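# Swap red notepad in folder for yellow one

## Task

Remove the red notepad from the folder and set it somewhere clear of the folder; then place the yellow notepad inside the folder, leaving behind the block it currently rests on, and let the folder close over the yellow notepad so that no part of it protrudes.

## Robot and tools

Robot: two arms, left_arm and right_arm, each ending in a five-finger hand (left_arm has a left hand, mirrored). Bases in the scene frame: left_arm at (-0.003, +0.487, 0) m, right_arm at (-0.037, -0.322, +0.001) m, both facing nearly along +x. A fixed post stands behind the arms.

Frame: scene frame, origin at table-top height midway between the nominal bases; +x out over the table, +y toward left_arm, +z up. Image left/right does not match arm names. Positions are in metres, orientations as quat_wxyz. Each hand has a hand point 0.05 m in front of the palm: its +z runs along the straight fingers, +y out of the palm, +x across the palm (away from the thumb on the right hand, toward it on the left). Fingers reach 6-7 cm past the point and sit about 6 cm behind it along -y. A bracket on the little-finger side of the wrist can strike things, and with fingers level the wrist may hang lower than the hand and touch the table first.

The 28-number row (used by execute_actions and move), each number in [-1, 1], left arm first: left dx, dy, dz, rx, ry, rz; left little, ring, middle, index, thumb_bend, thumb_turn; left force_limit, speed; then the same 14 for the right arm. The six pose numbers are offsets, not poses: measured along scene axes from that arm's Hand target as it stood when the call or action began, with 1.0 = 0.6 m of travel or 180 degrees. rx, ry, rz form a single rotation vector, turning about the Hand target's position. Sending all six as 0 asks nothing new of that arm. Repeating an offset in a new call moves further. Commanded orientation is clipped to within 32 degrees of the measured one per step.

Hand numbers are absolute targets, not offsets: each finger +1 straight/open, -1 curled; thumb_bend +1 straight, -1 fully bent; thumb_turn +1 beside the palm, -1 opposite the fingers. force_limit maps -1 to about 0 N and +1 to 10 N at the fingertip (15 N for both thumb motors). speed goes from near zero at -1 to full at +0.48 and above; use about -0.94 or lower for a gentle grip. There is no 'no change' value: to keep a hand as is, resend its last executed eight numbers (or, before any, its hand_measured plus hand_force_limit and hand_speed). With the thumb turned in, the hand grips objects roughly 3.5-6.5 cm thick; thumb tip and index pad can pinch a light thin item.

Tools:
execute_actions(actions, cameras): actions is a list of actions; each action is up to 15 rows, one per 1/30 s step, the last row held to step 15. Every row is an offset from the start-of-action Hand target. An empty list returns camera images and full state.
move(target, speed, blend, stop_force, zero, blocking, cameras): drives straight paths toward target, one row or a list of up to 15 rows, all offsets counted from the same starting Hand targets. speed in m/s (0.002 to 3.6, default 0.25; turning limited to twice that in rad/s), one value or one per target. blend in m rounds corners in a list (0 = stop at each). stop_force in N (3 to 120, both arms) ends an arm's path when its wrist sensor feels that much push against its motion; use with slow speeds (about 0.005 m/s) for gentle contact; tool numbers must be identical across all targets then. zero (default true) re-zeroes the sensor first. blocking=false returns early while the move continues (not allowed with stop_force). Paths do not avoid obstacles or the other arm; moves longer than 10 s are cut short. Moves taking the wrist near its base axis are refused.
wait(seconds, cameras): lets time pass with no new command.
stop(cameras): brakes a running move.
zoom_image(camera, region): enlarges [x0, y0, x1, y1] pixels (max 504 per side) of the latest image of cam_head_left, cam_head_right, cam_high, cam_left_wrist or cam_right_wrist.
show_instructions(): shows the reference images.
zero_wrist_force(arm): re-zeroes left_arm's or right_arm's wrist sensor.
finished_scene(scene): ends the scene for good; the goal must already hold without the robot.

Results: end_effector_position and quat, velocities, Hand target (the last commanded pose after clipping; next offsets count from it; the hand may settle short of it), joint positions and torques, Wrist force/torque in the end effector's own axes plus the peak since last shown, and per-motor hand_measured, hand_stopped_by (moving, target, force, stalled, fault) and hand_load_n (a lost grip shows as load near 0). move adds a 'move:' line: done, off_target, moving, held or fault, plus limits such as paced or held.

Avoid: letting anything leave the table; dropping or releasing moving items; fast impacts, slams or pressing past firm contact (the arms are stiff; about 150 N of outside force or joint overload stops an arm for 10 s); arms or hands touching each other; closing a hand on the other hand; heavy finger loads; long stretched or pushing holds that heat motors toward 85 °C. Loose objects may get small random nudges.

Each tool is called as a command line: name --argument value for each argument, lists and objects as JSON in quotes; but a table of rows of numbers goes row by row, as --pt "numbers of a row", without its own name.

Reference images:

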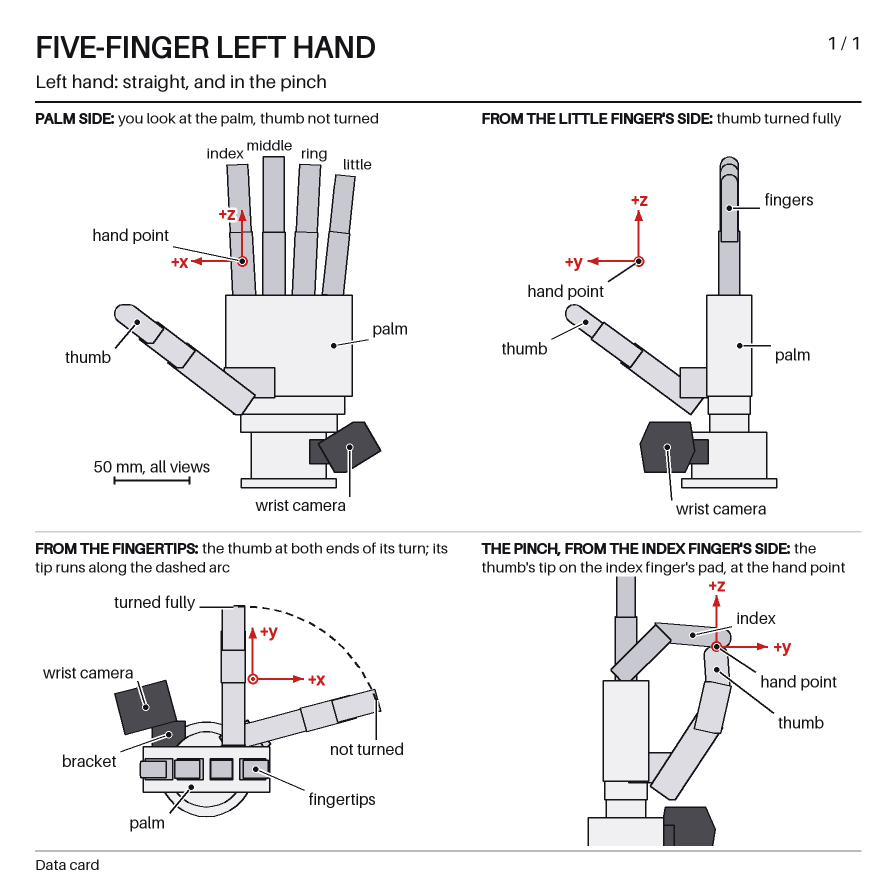

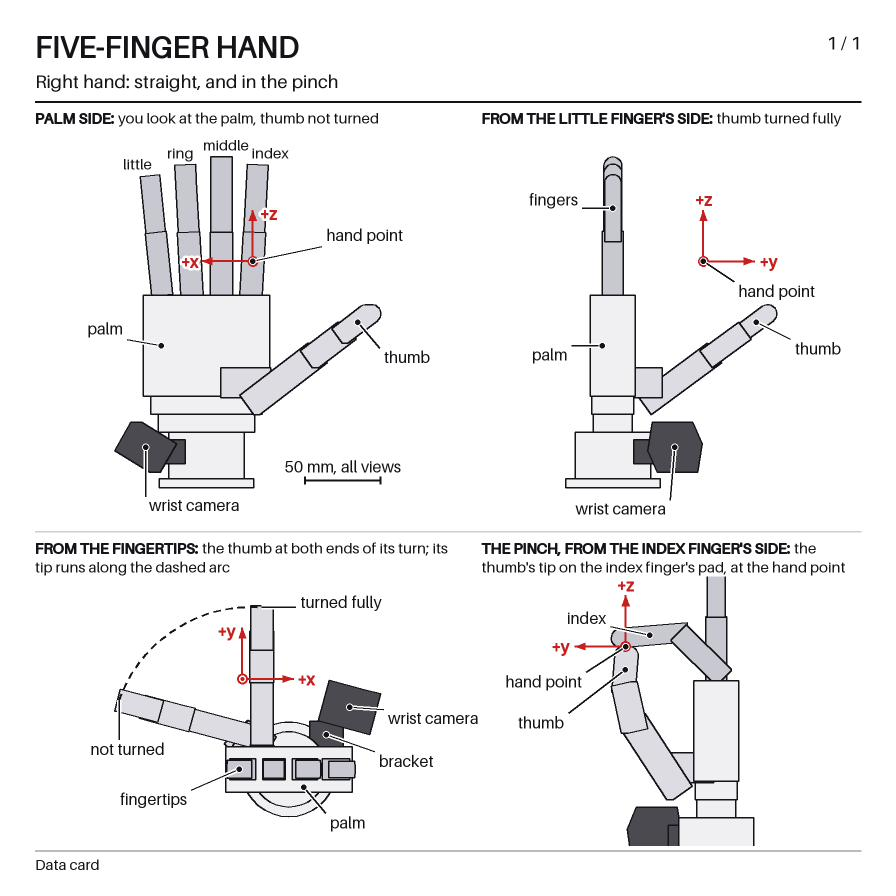

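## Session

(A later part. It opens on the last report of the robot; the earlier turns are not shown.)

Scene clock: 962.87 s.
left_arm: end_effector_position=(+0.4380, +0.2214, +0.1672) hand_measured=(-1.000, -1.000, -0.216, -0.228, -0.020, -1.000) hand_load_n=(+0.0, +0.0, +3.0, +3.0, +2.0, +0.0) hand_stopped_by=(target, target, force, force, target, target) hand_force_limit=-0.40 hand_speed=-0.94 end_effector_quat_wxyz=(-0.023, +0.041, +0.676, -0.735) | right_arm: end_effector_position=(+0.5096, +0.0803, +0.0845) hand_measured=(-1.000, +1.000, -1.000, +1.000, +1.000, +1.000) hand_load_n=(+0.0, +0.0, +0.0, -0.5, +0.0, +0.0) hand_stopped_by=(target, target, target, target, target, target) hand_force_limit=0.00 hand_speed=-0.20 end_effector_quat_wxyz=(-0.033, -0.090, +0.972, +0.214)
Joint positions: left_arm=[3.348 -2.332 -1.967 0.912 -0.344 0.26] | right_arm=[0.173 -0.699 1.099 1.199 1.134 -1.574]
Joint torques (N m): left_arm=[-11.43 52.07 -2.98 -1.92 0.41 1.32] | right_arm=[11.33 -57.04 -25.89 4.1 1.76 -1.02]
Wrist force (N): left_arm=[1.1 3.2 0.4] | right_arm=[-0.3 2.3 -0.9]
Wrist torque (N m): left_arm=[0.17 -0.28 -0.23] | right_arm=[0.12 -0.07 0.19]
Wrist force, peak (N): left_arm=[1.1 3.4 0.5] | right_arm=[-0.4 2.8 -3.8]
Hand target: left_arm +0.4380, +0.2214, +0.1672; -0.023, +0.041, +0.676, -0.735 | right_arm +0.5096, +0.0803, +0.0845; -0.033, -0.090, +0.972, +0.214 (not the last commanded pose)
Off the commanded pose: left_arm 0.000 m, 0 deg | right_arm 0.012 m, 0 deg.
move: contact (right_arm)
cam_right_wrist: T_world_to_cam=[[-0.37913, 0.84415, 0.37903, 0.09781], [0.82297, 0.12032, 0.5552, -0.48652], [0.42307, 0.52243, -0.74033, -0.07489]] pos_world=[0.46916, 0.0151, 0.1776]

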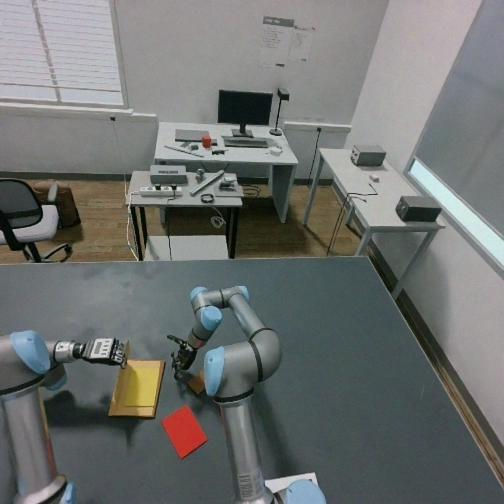

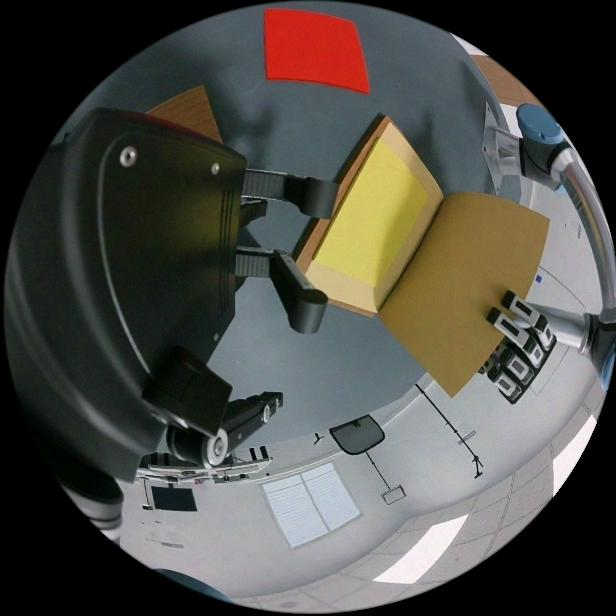

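zoom_image --camera "cam_head_left" --region '[155, 345, 195, 385]'

zoom_image --camera "cam_right_wrist" --region '[230, 100, 460, 350]'

Scaled by 12.600 from the camera's image (finer frame: 720x720).

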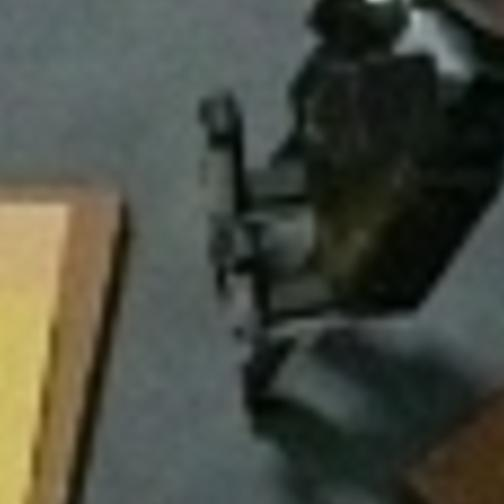

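Scaled by 2.016 from the camera's image (finer frame: 880x880).

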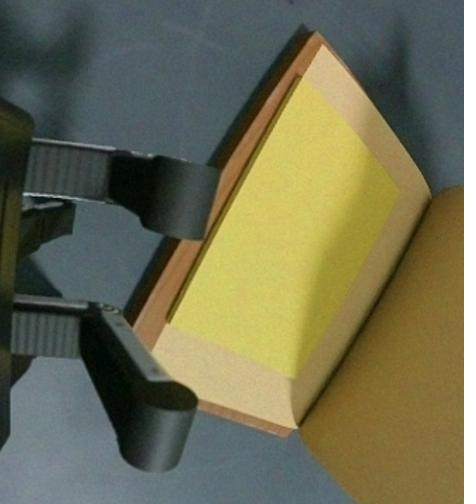

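move --pt "0 0 0 0 0 0 -1 -1 -0.38 -0.35 -0.02 -1 -0.4 -0.94 0 0 0.05 0 0 0 -1 1 -1 1 1 1 0 -0.2" --pt "0 0 0 0 0 0 -1 -1 -0.38 -0.35 -0.02 -1 -0.4 -0.94 0.0067 0.105 0.05 0 0 0 -1 1 -1 1 1 1 0 -0.2" --pt "0 0 0 0 0 0 -1 -1 -0.38 -0.35 -0.02 -1 -0.4 -0.94 0.0067 0.105 0.032 0 0 0 -1 1 -1 1 1 1 0 -0.2" --speed '[0.06,0.06,0.02]' --cameras '["cam_head_left","cam_right_wrist","cam_high"]'

zoom_image --camera "cam_right_wrist" --region '[200, 120, 450, 370]'

zoom_image --camera "cam_high" --region '[220, 170, 340, 280]'

zoom_image --camera "cam_head_left" --region '[110, 340, 210, 440]'

Scene clock: 972.20 s.
left_arm: end_effector_position=(+0.4380, +0.2214, +0.1672) hand_measured=(-1.000, -1.000, -0.216, -0.228, -0.020, -1.000) hand_load_n=(+0.0, +0.0, +3.0, +3.5, +2.0, +0.0) hand_stopped_by=(target, target, force, force, target, target) hand_force_limit=-0.40 hand_speed=-0.94 end_effector_quat_wxyz=(-0.023, +0.041, +0.676, -0.735) | right_arm: end_effector_position=(+0.5136, +0.1433, +0.1035) hand_measured=(-1.000, +1.000, -1.000, +1.000, +1.000, +1.000) hand_load_n=(+0.0, +0.0, +0.0, +0.0, -0.5, +0.0) hand_stopped_by=(target, target, target, target, target, target) hand_force_limit=0.00 hand_speed=-0.20 end_effector_quat_wxyz=(-0.033, -0.090, +0.972, +0.214)
Joint positions: left_arm=[3.348 -2.332 -1.967 0.912 -0.344 0.26] | right_arm=[0.273 -0.636 0.916 1.272 1.134 -1.464]
Joint torques (N m): left_arm=[-11.7 51.33 -2.57 -2.03 0.59 1.28] | right_arm=[-12.87 -59.13 -22.93 3.95 0.95 -1.81]
Wrist force (N): left_arm=[1.1 3.1 0.5] | right_arm=[0.3 1.2 2.3]
Wrist torque (N m): left_arm=[0.13 -0.27 -0.22] | right_arm=[-0.12 -0.20 0.20]
Wrist force, peak (N): left_arm=[1.2 3.3 0.7] | right_arm=[0.2 2.1 2.6]
Hand target: left_arm +0.4380, +0.2214, +0.1672; -0.023, +0.041, +0.676, -0.735 | right_arm +0.5136, +0.1433, +0.1037; -0.033, -0.090, +0.972, +0.214
Off the commanded pose: left_arm 0.000 m, 0 deg | right_arm 0.000 m, 0 deg.
move: done
cam_right_wrist: T_world_to_cam=[[-0.3791, 0.8442, 0.37897, 0.03894], [0.82303, 0.12041, 0.55509, -0.50796], [0.42298, 0.52234, -0.74044, -0.09536]] pos_world=[0.47316, 0.0781, 0.1966]
Images, in order (width x height): cam_head_left 504x504, cam_high 504x504, cam_right_wrist 616x616.

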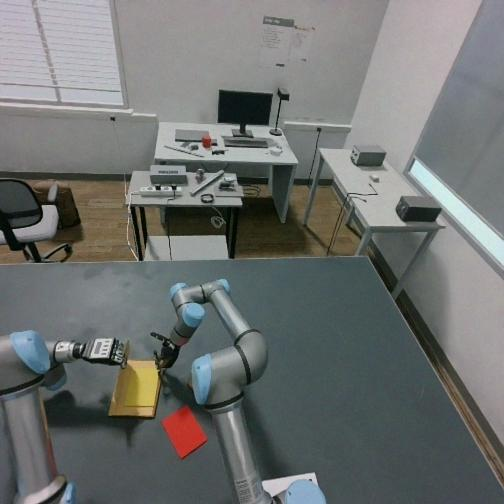

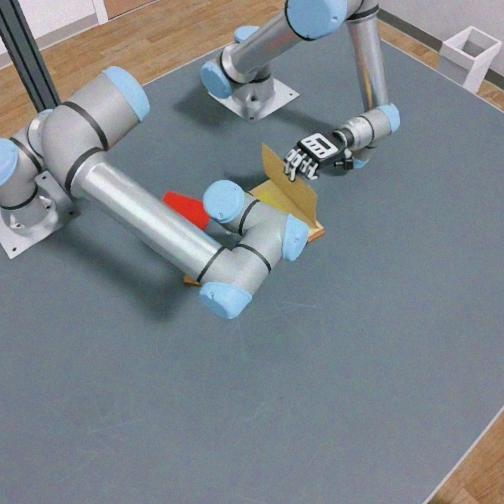

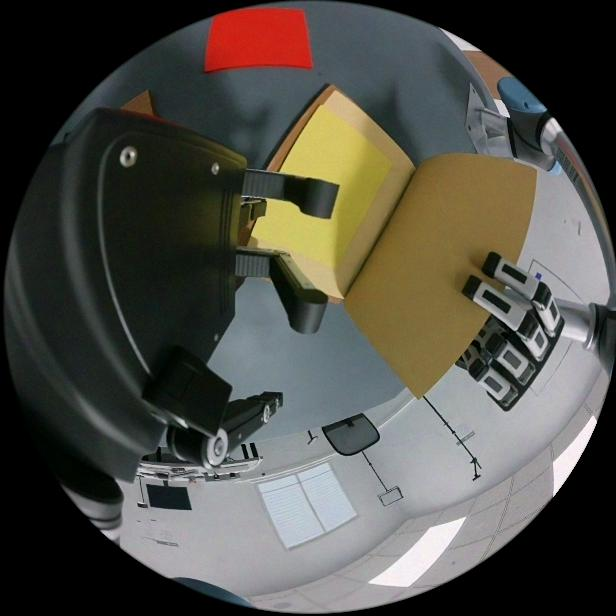

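Scaled by 2.016 from the camera's image (finer frame: 880x880).

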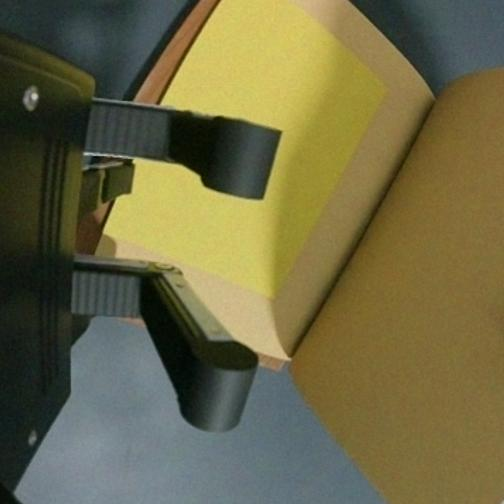

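Scaled by 4.200 from the camera's image (finer frame: 720x720).

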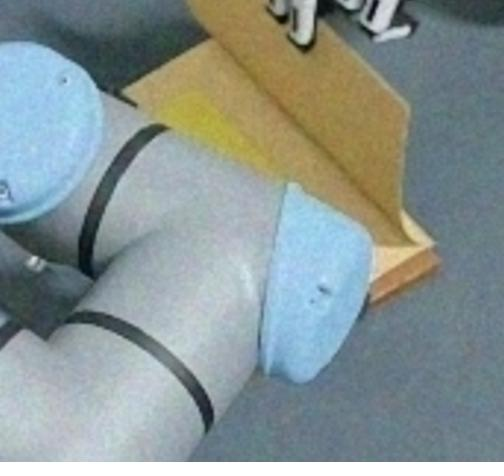

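Scaled by 5.040 from the camera's image (finer frame: 720x720).

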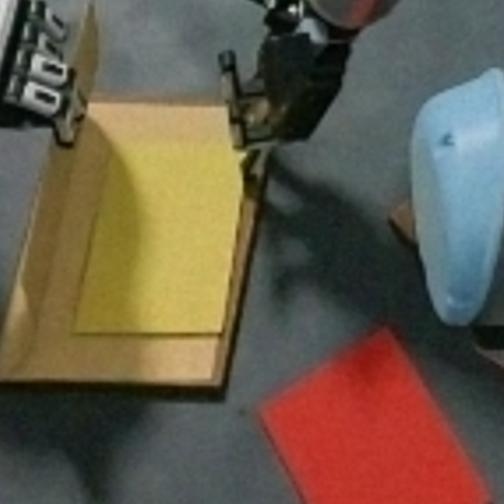

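move --target '[0,0,0,0,0,0,-1,-1,-0.38,-0.35,-0.02,-1,-0.4,-0.94,-0.0035,-0.0008,0,0,0,0.0233,-1,1,-1,1,1,1,0,-0.2]' --speed 0.02 --cameras '[]'

move --target '[0,0,0,0,0,0,-1,-1,-0.38,-0.35,-0.02,-1,-0.4,-0.94,0,0,-0.02,0,0,0,-1,1,-1,1,1,1,0,-0.2]' --speed 0.004 --stop_force 3 --cameras '["cam_head_left","cam_right_wrist"]'

zoom_image --camera "cam_right_wrist" --region '[200, 120, 450, 370]'

zoom_image --camera "cam_head_left" --region '[130, 350, 180, 400]'

Scene clock: 976.87 s.
left_arm: end_effector_position=(+0.4380, +0.2214, +0.1672) hand_measured=(-1.000, -1.000, -0.216, -0.228, -0.020, -1.000) hand_load_n=(+0.0, +0.5, +3.0, +3.5, +2.5, +0.0) hand_stopped_by=(target, target, force, force, target, target) hand_force_limit=-0.40 hand_speed=-0.94 end_effector_quat_wxyz=(-0.023, +0.041, +0.676, -0.735) | right_arm: end_effector_position=(+0.5115, +0.1428, +0.1037) hand_measured=(-1.000, +1.000, -1.000, +1.000, +1.000, +1.000) hand_load_n=(+0.0, +0.0, +0.0, +0.0, +0.0, +0.0) hand_stopped_by=(target, target, target, target, target, target) hand_force_limit=0.00 hand_speed=-0.20 end_effector_quat_wxyz=(-0.041, -0.125, +0.968, +0.213) end_effector_velocity=(+0.000, +0.000, +0.001) end_effector_angular_velocity=(-0.001, +0.003, -0.004)
Joint positions: left_arm=[3.348 -2.332 -1.967 0.912 -0.344 0.26] | right_arm=[0.269 -0.607 0.87 1.326 1.134 -1.549]
Joint velocities: left_arm=[within noise] | right_arm=[0.001 -0.001 0.001 0.001 0 0.005]
Joint torques (N m): left_arm=[-10.98 51.69 -3.29 -1.85 0.48 1.33] | right_arm=[-11.85 -58.19 -12.79 0.8 1.76 1.99]
Wrist force (N): left_arm=[1.1 3.0 0.5] | right_arm=[0.3 1.1 2.2]
Wrist torque (N m): left_arm=[0.12 -0.27 -0.23] | right_arm=[-0.13 -0.18 0.31]
Wrist force, peak (N): left_arm=[1.3 3.3 0.7] | right_arm=[0.4 1.2 2.6]
Hand target: left_arm +0.4380, +0.2214, +0.1672; -0.023, +0.041, +0.676, -0.735 | right_arm +0.5115, +0.1428, +0.1037; -0.041, -0.125, +0.968, +0.213
Off the commanded pose: left_arm 0.000 m, 0 deg | right_arm 0.000 m, 0 deg.
move: done

Scene clock: 979.57 s.
left_arm: end_effector_position=(+0.4380, +0.2214, +0.1672) hand_measured=(-1.000, -1.000, -0.216, -0.228, -0.020, -1.000) hand_load_n=(+0.0, +0.0, +3.0, +3.5, +2.0, +0.5) hand_stopped_by=(target, target, force, force, target, target) hand_force_limit=-0.40 hand_speed=-0.94 end_effector_quat_wxyz=(-0.023, +0.041, +0.676, -0.735) | right_arm: end_effector_position=(+0.5115, +0.1428, +0.0976) hand_measured=(-1.000, +1.000, -1.000, +1.000, +1.000, +1.000) hand_load_n=(+0.5, +0.0, +0.0, +0.0, +0.0, +0.0) hand_stopped_by=(target, target, target, target, target, target) hand_force_limit=0.00 hand_speed=-0.20 end_effector_quat_wxyz=(-0.041, -0.125, +0.968, +0.213)
Joint positions: left_arm=[3.348 -2.332 -1.967 0.912 -0.344 0.26] | right_arm=[0.269 -0.603 0.877 1.314 1.134 -1.549]
Joint torques (N m): left_arm=[-11.79 51.77 -2.86 -1.81 0.36 1.27] | right_arm=[-2.78 -62.31 -28.02 4.22 1.27 2.39]
Wrist force (N): left_arm=[1.2 3.1 0.6] | right_arm=[0.4 1.1 2.2]
Wrist torque (N m): left_arm=[0.13 -0.28 -0.23] | right_arm=[-0.13 -0.21 0.29]
Wrist force, peak (N): left_arm=[1.4 3.2 0.6] | right_arm=[0.3 1.0 2.5]
Hand target: left_arm +0.4380, +0.2214, +0.1672; -0.023, +0.041, +0.676, -0.735 | right_arm +0.5115, +0.1428, +0.0976; -0.041, -0.125, +0.968, +0.213 (not the last commanded pose)
Off the commanded pose: left_arm 0.000 m, 0 deg | right_arm 0.006 m, 0 deg.
move: contact (right_arm)
cam_right_wrist: T_world_to_cam=[[-0.43986, 0.81416, 0.37903, 0.07608], [0.81195, 0.18019, 0.55521, -0.50583], [0.38374, 0.55197, -0.74032, -0.08268]] pos_world=[0.4759, 0.07484, 0.1908]

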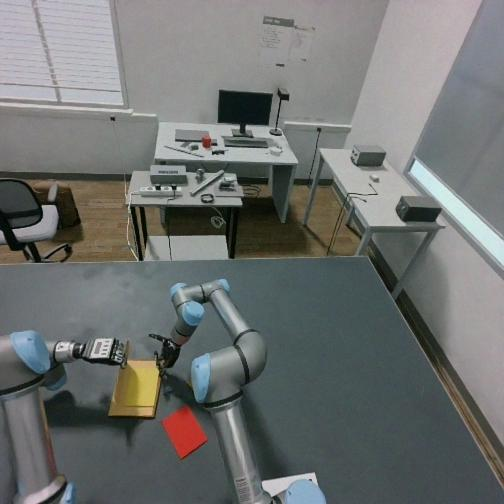

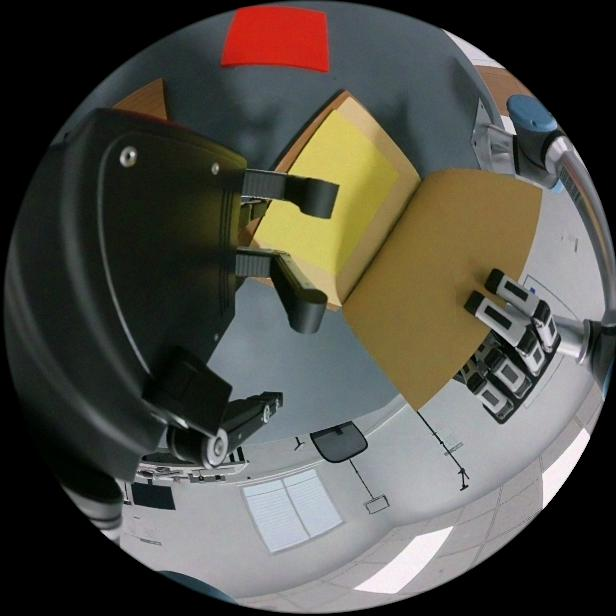

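Scaled by 2.016 from the camera's image (finer frame: 880x880).

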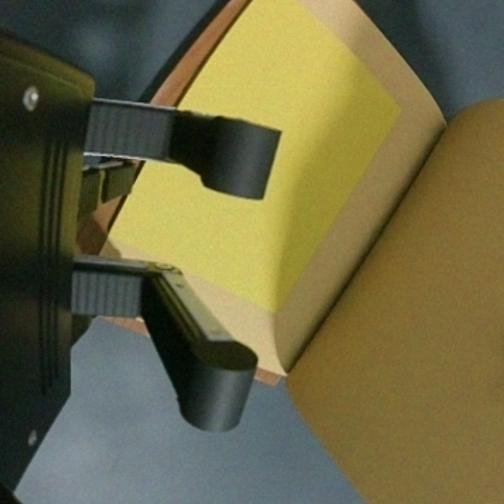

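Scaled by 10.080 from the camera's image (finer frame: 720x720).

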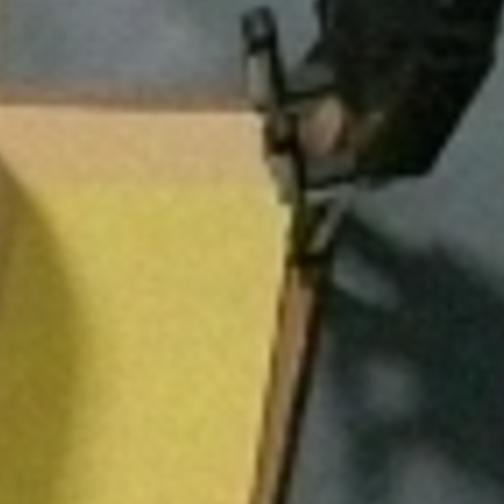

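move --target '[0,0,0,0,0,0,-1,-1,-0.38,-0.35,-0.02,-1,-0.4,-0.94,0,0,-0.01,0,0,0,-1,1,-1,1,1,1,0,-0.2]' --speed 0.002 --stop_force 5 --cameras '["cam_right_wrist"]'

Scene clock: 982.33 s.
left_arm: end_effector_position=(+0.4380, +0.2214, +0.1672) hand_measured=(-1.000, -1.000, -0.216, -0.228, -0.020, -1.000) hand_load_n=(+0.0, +0.0, +3.0, +3.5, +2.0, +0.0) hand_stopped_by=(target, target, force, force, target, target) hand_force_limit=-0.40 hand_speed=-0.94 end_effector_quat_wxyz=(-0.023, +0.041, +0.676, -0.735) | right_arm: end_effector_position=(+0.5115, +0.1428, +0.0966) hand_measured=(-1.000, +1.000, -1.000, +1.000, +1.000, +1.000) hand_load_n=(+0.0, +0.0, +0.0, -1.0, +0.0, +0.0) hand_stopped_by=(target, target, target, target, target, target) hand_force_limit=0.00 hand_speed=-0.20 end_effector_quat_wxyz=(-0.041, -0.125, +0.968, +0.213)
Joint positions: left_arm=[3.348 -2.332 -1.967 0.912 -0.344 0.26] | right_arm=[0.269 -0.602 0.878 1.312 1.134 -1.549]
Joint torques (N m): left_arm=[-10.93 51.35 -3.34 -1.86 0.25 1.29] | right_arm=[-2.33 -53.58 -19.68 3.73 1.25 2.17]
Wrist force (N): left_arm=[1.3 3.0 0.7] | right_arm=[-0.6 2.7 -3.8]
Wrist torque (N m): left_arm=[0.11 -0.28 -0.22] | right_arm=[0.33 -0.06 0.25]
Wrist force, peak (N): left_arm=[1.2 3.4 0.6] | right_arm=[-0.6 2.8 -4.0]
Hand target: left_arm +0.4380, +0.2214, +0.1672; -0.023, +0.041, +0.676, -0.735 | right_arm +0.5115, +0.1428, +0.0967; -0.041, -0.125, +0.968, +0.213 (not the last commanded pose)
Off the commanded pose: left_arm 0.000 m, 0 deg | right_arm 0.005 m, 0 deg.
move: contact (right_arm)
cam_right_wrist: T_world_to_cam=[[-0.43986, 0.81416, 0.37903, 0.07646], [0.81195, 0.18019, 0.55521, -0.50528], [0.38374, 0.55197, -0.74032, -0.08342]] pos_world=[0.4759, 0.07484, 0.1898]

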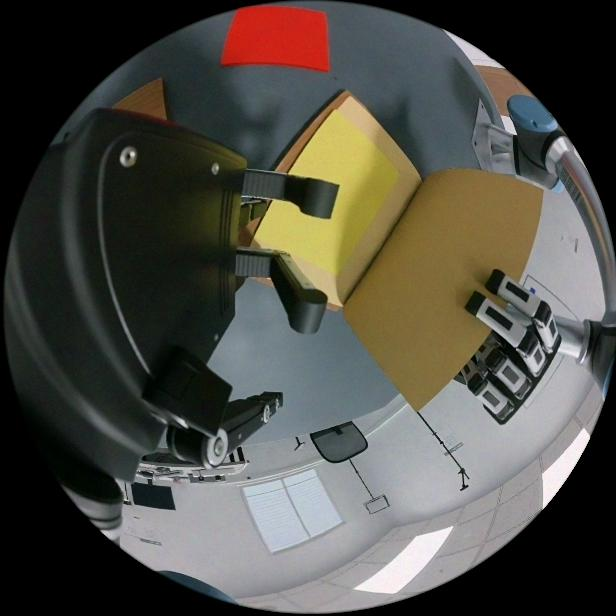

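move --pt "0 0 0 0 0 0 -1 -1 -0.38 -0.35 -0.02 -1 -0.4 -0.94 0.0083 0.0015 0 0 0 -0.0556 -1 1 -1 1 1 1 0 -0.2" --pt "0 0 0 0 0 0 -1 -1 -0.38 -0.35 -0.02 -1 -0.4 -0.94 0.0167 0.0015 0 0 0 -0.1111 -1 1 -1 1 1 1 0 -0.2" --speed 0.025 --blend 0.001 --cameras '["cam_head_left","cam_right_wrist"]'

zoom_image --camera "cam_right_wrist" --region '[200, 120, 450, 370]'

zoom_image --camera "cam_head_left" --region '[110, 340, 210, 440]'

Scene clock: 991.83 s.
left_arm: end_effector_position=(+0.4380, +0.2214, +0.1672) hand_measured=(-1.000, -1.000, -0.216, -0.228, -0.020, -1.000) hand_load_n=(+0.0, +0.0, +3.0, +3.0, +2.5, +0.0) hand_stopped_by=(target, target, force, force, target, target) hand_force_limit=-0.40 hand_speed=-0.94 end_effector_quat_wxyz=(-0.023, +0.041, +0.676, -0.735) | right_arm: end_effector_position=(+0.5215, +0.1437, +0.0967) hand_measured=(-1.000, +1.000, -1.000, +1.000, +1.000, +1.000) hand_load_n=(+0.0, +0.0, +0.0, -1.0, +0.0, +0.0) hand_stopped_by=(target, target, target, target, target, target) hand_force_limit=0.00 hand_speed=-0.20 end_effector_quat_wxyz=(-0.004, +0.045, +0.975, +0.217)
Joint positions: left_arm=[3.348 -2.332 -1.967 0.912 -0.344 0.26] | right_arm=[0.299 -0.726 1.066 1.074 1.16 -1.134]
Joint torques (N m): left_arm=[-11.47 51.4 -1.71 -1.9 0.14 1.08] | right_arm=[5.48 -45.15 -21.05 3.33 0.91 -2.09]
Wrist force (N): left_arm=[1.1 3.2 0.6] | right_arm=[0.6 2.3 -1.5]
Wrist torque (N m): left_arm=[0.14 -0.26 -0.24] | right_arm=[0.16 -0.11 0.11]
Wrist force, peak (N): left_arm=[1.3 3.4 0.6] | right_arm=[-0.6 2.6 -4.1]
Hand target: left_arm +0.4380, +0.2214, +0.1672; -0.023, +0.041, +0.676, -0.735 | right_arm +0.5216, +0.1437, +0.0967; -0.004, +0.045, +0.975, +0.217
Off the commanded pose: left_arm 0.000 m, 0 deg | right_arm 0.000 m, 0 deg.
move: done
cam_right_wrist: T_world_to_cam=[[-0.13468, 0.91556, 0.37895, -0.09355], [0.82448, -0.10859, 0.55538, -0.47863], [0.54963, 0.38723, -0.74024, -0.15058]] pos_world=[0.46479, 0.09199, 0.1898]

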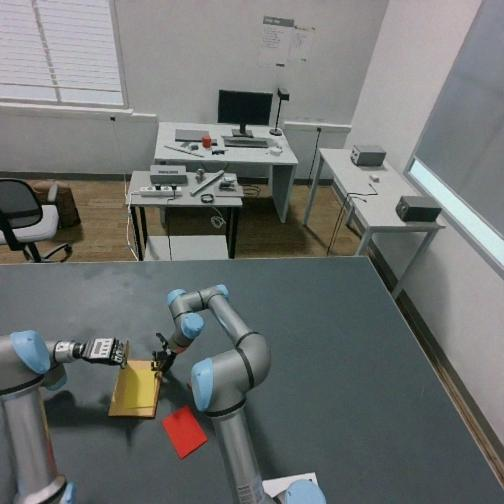

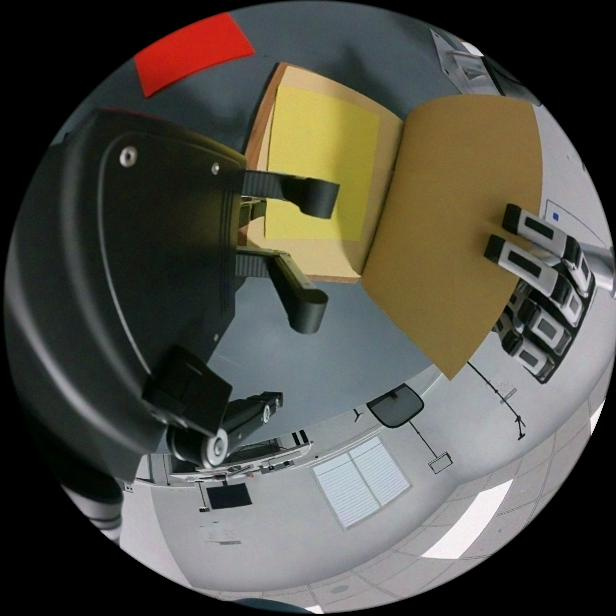

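Scaled by 2.016 from the camera's image (finer frame: 880x880).

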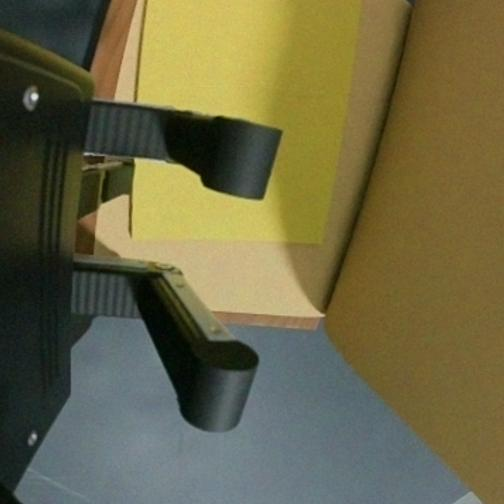

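Scaled by 5.040 from the camera's image (finer frame: 720x720).

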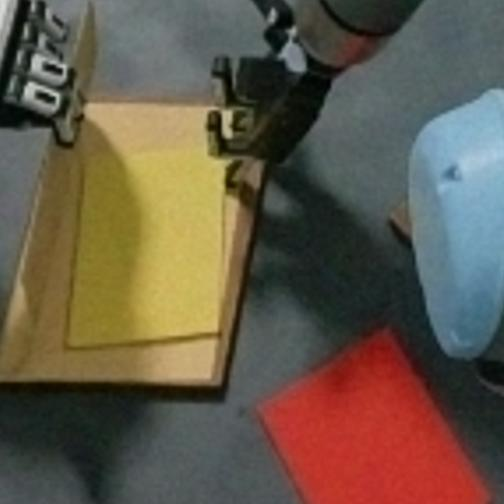

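zoom_image --camera "cam_head_left" --region '[120, 360, 170, 420]'

Scaled by 8.400 from the camera's image (finer frame: 720x720).

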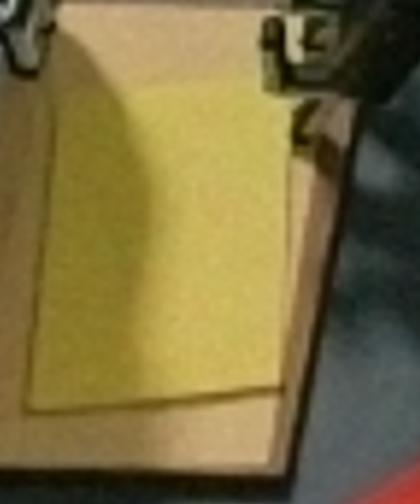

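move --target '[0,0,0,0,0,0,-1,-1,-0.38,-0.35,-0.02,-1,-0.4,-0.94,0,-0.01,0.06,-0.00145,-0.0166,0,-1,1,-1,1,1,1,0,-0.2]' --speed 0.05 --cameras '["cam_head_left"]'

zoom_image --camera "cam_head_left" --region '[120, 350, 180, 420]'

move --pt "0 0 0 0 0 0 -1 -1 -0.38 -0.35 -0.02 -1 -0.4 -0.94 -0.2277 0.01 0 0 0 -0.0833 -1 1 -1 1 1 1 0 -0.2" --pt "0 0 0 0 0 0 -1 -1 -0.38 -0.35 -0.02 -1 -0.4 -0.94 -0.2277 0.01 -0.046 0 0 -0.0833 -1 1 -1 1 1 1 0 -0.2" --speed '[0.08,0.03]' --cameras '["cam_head_left","cam_right_wrist","cam_high"]'

zoom_image --camera "cam_right_wrist" --region '[200, 100, 450, 350]'

zoom_image --camera "cam_high" --region '[220, 170, 340, 280]'

zoom_image --camera "cam_head_left" --region '[120, 360, 180, 420]'

Scene clock: 999.40 s.
left_arm: end_effector_position=(+0.4380, +0.2214, +0.1672) hand_measured=(-1.000, -1.000, -0.216, -0.228, -0.020, -1.000) hand_load_n=(+0.0, +0.0, +3.5, +3.5, +2.0, +0.0) hand_stopped_by=(target, target, force, force, target, target) hand_force_limit=-0.40 hand_speed=-0.94 end_effector_quat_wxyz=(-0.023, +0.041, +0.676, -0.735) | right_arm: end_effector_position=(+0.5215, +0.1376, +0.1327) hand_measured=(-1.000, +1.000, -1.000, +1.000, +1.000, +1.000) hand_load_n=(+0.0, +0.0, +0.0, +0.0, +0.0, +0.0) hand_stopped_by=(target, target, target, target, target, target) hand_force_limit=0.00 hand_speed=-0.20 end_effector_quat_wxyz=(+0.022, +0.039, +0.975, +0.216) end_effector_velocity=(-0.001, +0.000, -0.003) end_effector_angular_velocity=(-0.002, +0.005, +0.001)
Joint positions: left_arm=[3.348 -2.332 -1.967 0.912 -0.344 0.26] | right_arm=[0.296 -0.79 1.08 1.08 1.18 -1.141]
Joint velocities: left_arm=[within noise] | right_arm=[0.001 0.006 -0.001 0.001 0 -0.001]
Joint torques (N m): left_arm=[-11 51.3 -2.95 -1.81 0.14 1.02] | right_arm=[-9.74 -43.71 -15.99 2.42 -1.63 -0.68]
Wrist force (N): left_arm=[1.2 3.1 0.5] | right_arm=[0.2 1.0 2.2]
Wrist torque (N m): left_arm=[0.14 -0.28 -0.23] | right_arm=[-0.15 -0.16 0.30]
Wrist force, peak (N): left_arm=[1.3 3.3 0.6] | right_arm=[0.1 2.4 -1.8]
Hand target: left_arm +0.4380, +0.2214, +0.1672; -0.023, +0.041, +0.676, -0.735 | right_arm +0.5216, +0.1377, +0.1327; +0.022, +0.039, +0.975, +0.216
Off the commanded pose: left_arm 0.000 m, 0 deg | right_arm 0.000 m, 0 deg.
move: done

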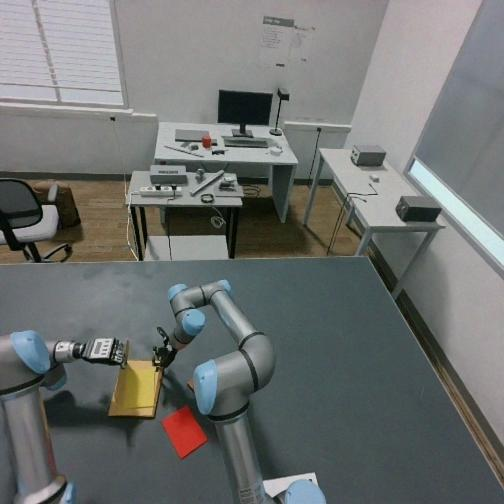

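Scaled by 7.200 from the camera's image (finer frame: 720x720).

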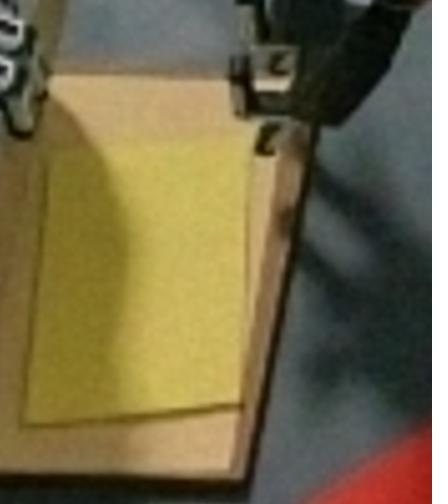

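Scene clock: 1002.47 s.
left_arm: end_effector_position=(+0.4380, +0.2214, +0.1672) hand_measured=(-1.000, -1.000, -0.216, -0.228, -0.020, -1.000) hand_load_n=(+0.0, +0.0, +3.0, +3.5, +2.0, +0.0) hand_stopped_by=(target, target, force, force, target, target) hand_force_limit=-0.40 hand_speed=-0.94 end_effector_quat_wxyz=(-0.023, +0.041, +0.676, -0.735) | right_arm: end_effector_position=(+0.3849, +0.1437, +0.1048) hand_measured=(-1.000, +1.000, -1.000, +1.000, +1.000, +1.000) hand_load_n=(+0.0, +0.0, +0.0, +0.5, -0.5, +0.0) hand_stopped_by=(target, target, target, target, target, target) hand_force_limit=0.00 hand_speed=-0.20 end_effector_quat_wxyz=(+0.050, +0.166, +0.962, +0.211) end_effector_velocity=(-0.001, +0.000, +0.002) end_effector_angular_velocity=(-0.001, +0.002, +0.000)
Joint positions: left_arm=[3.348 -2.332 -1.967 0.912 -0.344 0.26] | right_arm=[0.472 -1.074 1.601 0.695 1.301 -0.695]
Joint velocities: left_arm=[within noise] | right_arm=[0 -0.003 -0.001 0.007 0 0]
Joint torques (N m): left_arm=[-10.91 51.4 -2.08 -1.79 0.12 0.82] | right_arm=[-12.1 -44.48 -24.65 3.77 -2.66 1.95]
Wrist force (N): left_arm=[1.2 3.1 0.6] | right_arm=[-0.1 1.0 1.9]
Wrist torque (N m): left_arm=[0.13 -0.28 -0.23] | right_arm=[-0.11 -0.11 0.28]
Wrist force, peak (N): left_arm=[1.3 3.4 0.6] | right_arm=[0.1 1.4 2.3]
Hand target: left_arm +0.4380, +0.2214, +0.1672; -0.023, +0.041, +0.676, -0.735 | right_arm +0.3849, +0.1437, +0.1051; +0.050, +0.166, +0.962, +0.211
Off the commanded pose: left_arm 0.000 m, 0 deg | right_arm 0.000 m, 0 deg.
move: done
cam_right_wrist: T_world_to_cam=[[0.08822, 0.92595, 0.36719, -0.20108], [0.74018, -0.30762, 0.59791, -0.31394], [0.66659, 0.21904, -0.71251, -0.09313]] pos_world=[0.31219, 0.11002, 0.19519]
Images, in order (width x height): cam_head_left 504x504, cam_high 504x504, cam_right_wrist 616x616.

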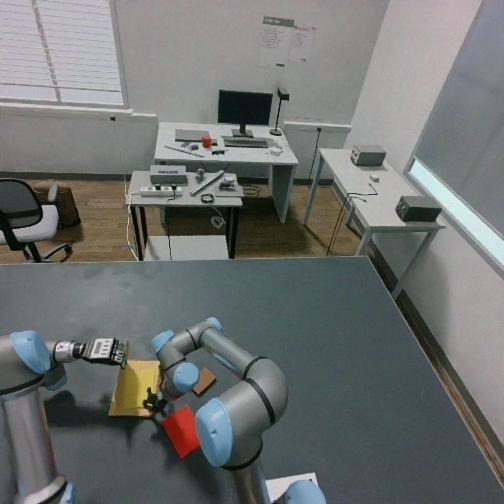

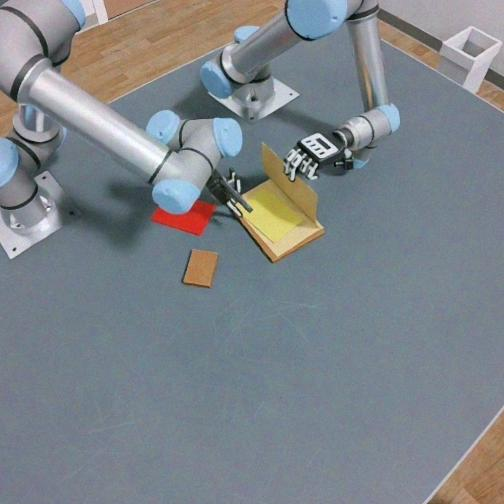

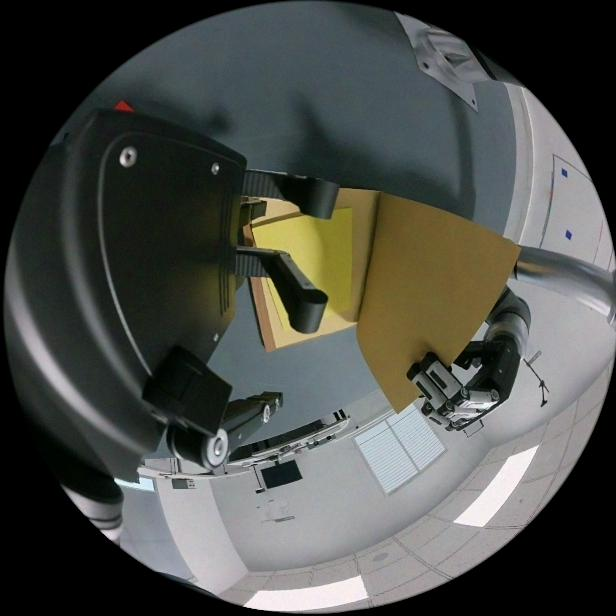

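Scaled by 2.016 from the camera's image (finer frame: 880x880).

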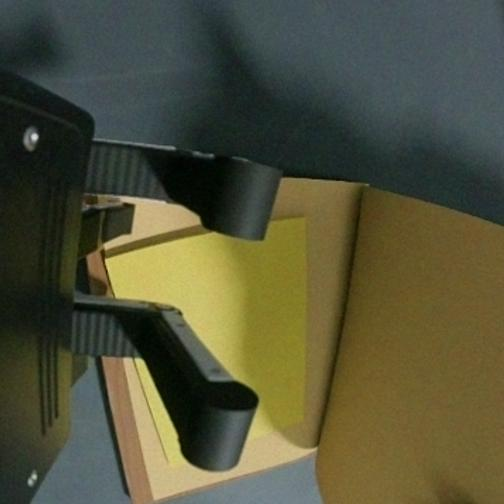

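Scaled by 4.200 from the camera's image (finer frame: 720x720).

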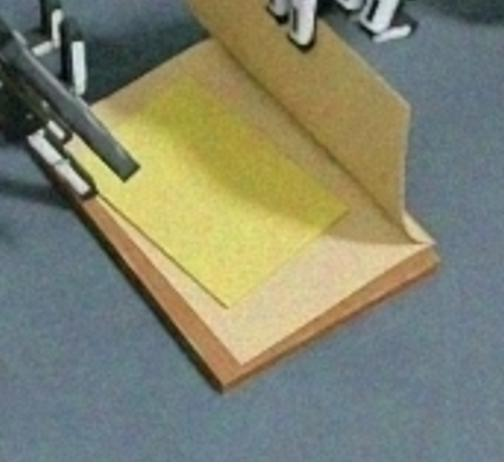

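Scaled by 8.400 from the camera's image (finer frame: 720x720).

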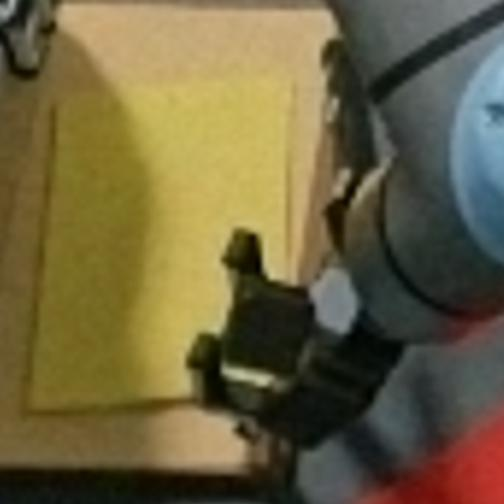

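move --target '[0,0,0,0,0,0,-1,-1,-0.38,-0.35,-0.02,-1,-0.4,-0.94,0,0,-0.025,0,0,0,-1,1,-1,1,1,1,0,-0.2]' --speed 0.003 --stop_force 5 --cameras '[]'

Scene clock: 1007.93 s.
left_arm: end_effector_position=(+0.4380, +0.2214, +0.1672) hand_measured=(-1.000, -1.000, -0.216, -0.228, -0.020, -1.000) hand_load_n=(+0.0, +0.0, +3.0, +3.5, +2.0, +0.0) hand_stopped_by=(target, target, force, force, target, target) hand_force_limit=-0.40 hand_speed=-0.94 end_effector_quat_wxyz=(-0.023, +0.041, +0.676, -0.735) | right_arm: end_effector_position=(+0.3849, +0.1437, +0.0975) hand_measured=(-1.000, +1.000, -1.000, +1.000, +1.000, +1.000) hand_load_n=(+0.0, -1.0, +0.0, +0.0, +0.0, +0.0) hand_stopped_by=(target, target, target, target, target, target) hand_force_limit=0.00 hand_speed=-0.20 end_effector_quat_wxyz=(+0.050, +0.166, +0.962, +0.211)
Joint positions: left_arm=[3.348 -2.332 -1.967 0.912 -0.344 0.26] | right_arm=[0.472 -1.065 1.609 0.679 1.301 -0.695]
Joint torques (N m): left_arm=[-10.99 51.15 -2.13 -1.66 0.05 0.8] | right_arm=[-8.69 -42.5 -24.06 3.31 -1.8 1.81]
Wrist force (N): left_arm=[1.3 3.0 0.4] | right_arm=[0.0 2.6 -4.3]
Wrist torque (N m): left_arm=[0.14 -0.30 -0.21] | right_arm=[0.38 0.12 0.35]
Wrist force, peak (N): left_arm=[1.4 3.4 0.6] | right_arm=[0.3 2.8 -5.3]
Hand target: left_arm +0.4380, +0.2214, +0.1672; -0.023, +0.041, +0.676, -0.735 | right_arm +0.3849, +0.1437, +0.0975; +0.050, +0.166, +0.962, +0.211 (not the last commanded pose)
Off the commanded pose: left_arm 0.000 m, 0 deg | right_arm 0.007 m, 0 deg.
move: contact (right_arm)

move --pt "0 0 0 0 0 0 -1 -1 -0.38 -0.35 -0.02 -1 -0.4 -0.94 -0.0024 0.0095 0 0 0 0.0333 -1 1 -1 1 1 1 0 -0.2" --pt "0 0 0 0 0 0 -1 -1 -0.38 -0.35 -0.02 -1 -0.4 -0.94 -0.00577 0.01868 0 0 0 0.0667 -1 1 -1 1 1 1 0 -0.2" --pt "0 0 0 0 0 0 -1 -1 -0.38 -0.35 -0.02 -1 -0.4 -0.94 -0.01008 0.02745 0 0 0 0.1 -1 1 -1 1 1 1 0 -0.2" --pt "0 0 0 0 0 0 -1 -1 -0.38 -0.35 -0.02 -1 -0.4 -0.94 -0.01345 0.03305 0 0 0 0.1222 -1 1 -1 1 1 1 0 -0.2" --speed 0.025 --blend 0.001 --cameras '["cam_high","cam_right_wrist"]'

zoom_image --camera "cam_right_wrist" --region '[200, 100, 450, 350]'

zoom_image --camera "cam_high" --region '[220, 170, 340, 280]'

Scene clock: 1018.83 s.
left_arm: end_effector_position=(+0.4380, +0.2214, +0.1672) hand_measured=(-1.000, -1.000, -0.216, -0.228, -0.020, -1.000) hand_load_n=(+0.0, +0.0, +3.0, +3.5, +2.0, +0.0) hand_stopped_by=(target, target, force, force, target, target) hand_force_limit=-0.40 hand_speed=-0.94 end_effector_quat_wxyz=(-0.023, +0.041, +0.676, -0.735) | right_arm: end_effector_position=(+0.3769, +0.1636, +0.0975) hand_measured=(-1.000, +1.000, -1.000, +1.000, +1.000, +1.000) hand_load_n=(+0.0, -1.5, +0.0, +0.0, +0.0, +0.0) hand_stopped_by=(target, target, target, target, target, target) hand_force_limit=0.00 hand_speed=-0.20 end_effector_quat_wxyz=(+0.009, -0.021, +0.976, +0.217)
Joint positions: left_arm=[3.348 -2.332 -1.967 0.912 -0.344 0.26] | right_arm=[0.418 -0.966 1.486 0.85 1.18 -1.141]
Joint torques (N m): left_arm=[-10.9 50.69 -2.26 -1.52 -0.11 0.64] | right_arm=[-8.25 -41.64 -10.08 0.23 -1.04 2.26]
Wrist force (N): left_arm=[1.2 3.2 0.5] | right_arm=[-1.3 3.1 -5.0]
Wrist torque (N m): left_arm=[0.15 -0.28 -0.23] | right_arm=[0.44 0.13 0.29]
Wrist force, peak (N): left_arm=[1.2 3.5 0.4] | right_arm=[-1.1 2.9 -5.3]
Hand target: left_arm +0.4380, +0.2214, +0.1672; -0.023, +0.041, +0.676, -0.735 | right_arm +0.3769, +0.1636, +0.0975; +0.009, -0.020, +0.976, +0.217
Off the commanded pose: left_arm 0.000 m, 0 deg | right_arm 0.000 m, 0 deg.
move: done
cam_right_wrist: T_world_to_cam=[[-0.26525, 0.89148, 0.36729, -0.07723], [0.80153, -0.00785, 0.59791, -0.3696], [0.53591, 0.45299, -0.71247, -0.08642]] pos_world=[0.32207, 0.10509, 0.18779]

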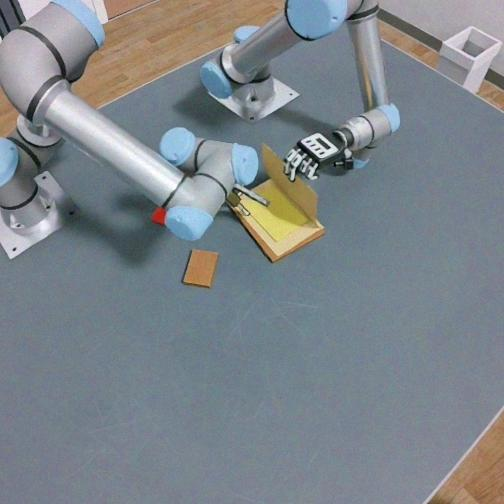

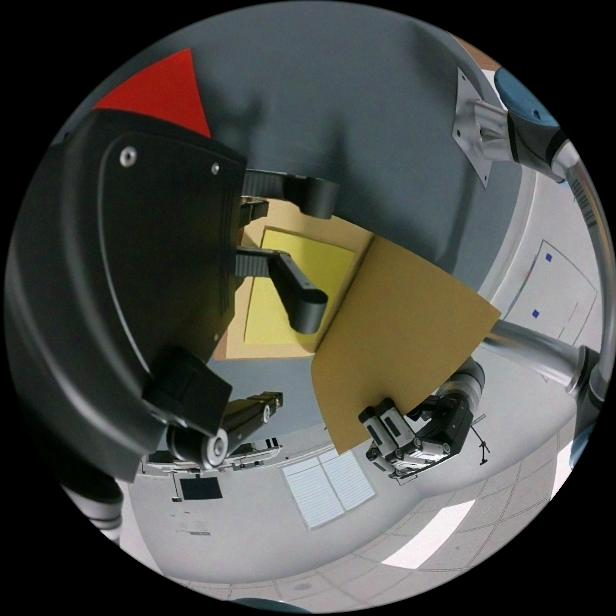

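Scaled by 2.016 from the camera's image (finer frame: 880x880).

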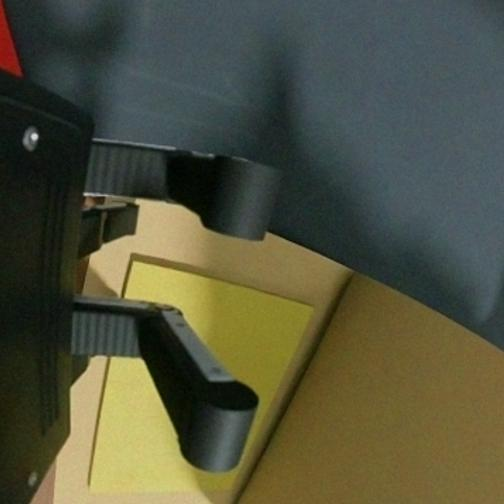

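Scaled by 4.200 from the camera's image (finer frame: 720x720).

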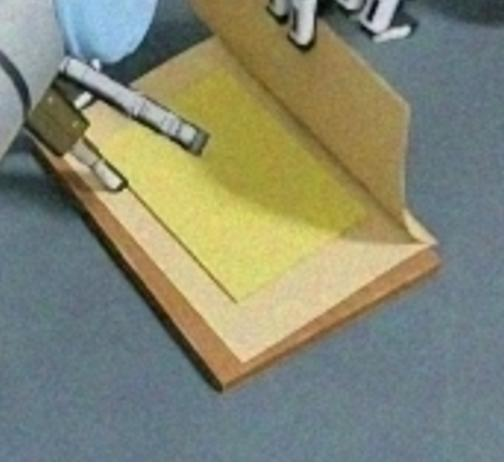

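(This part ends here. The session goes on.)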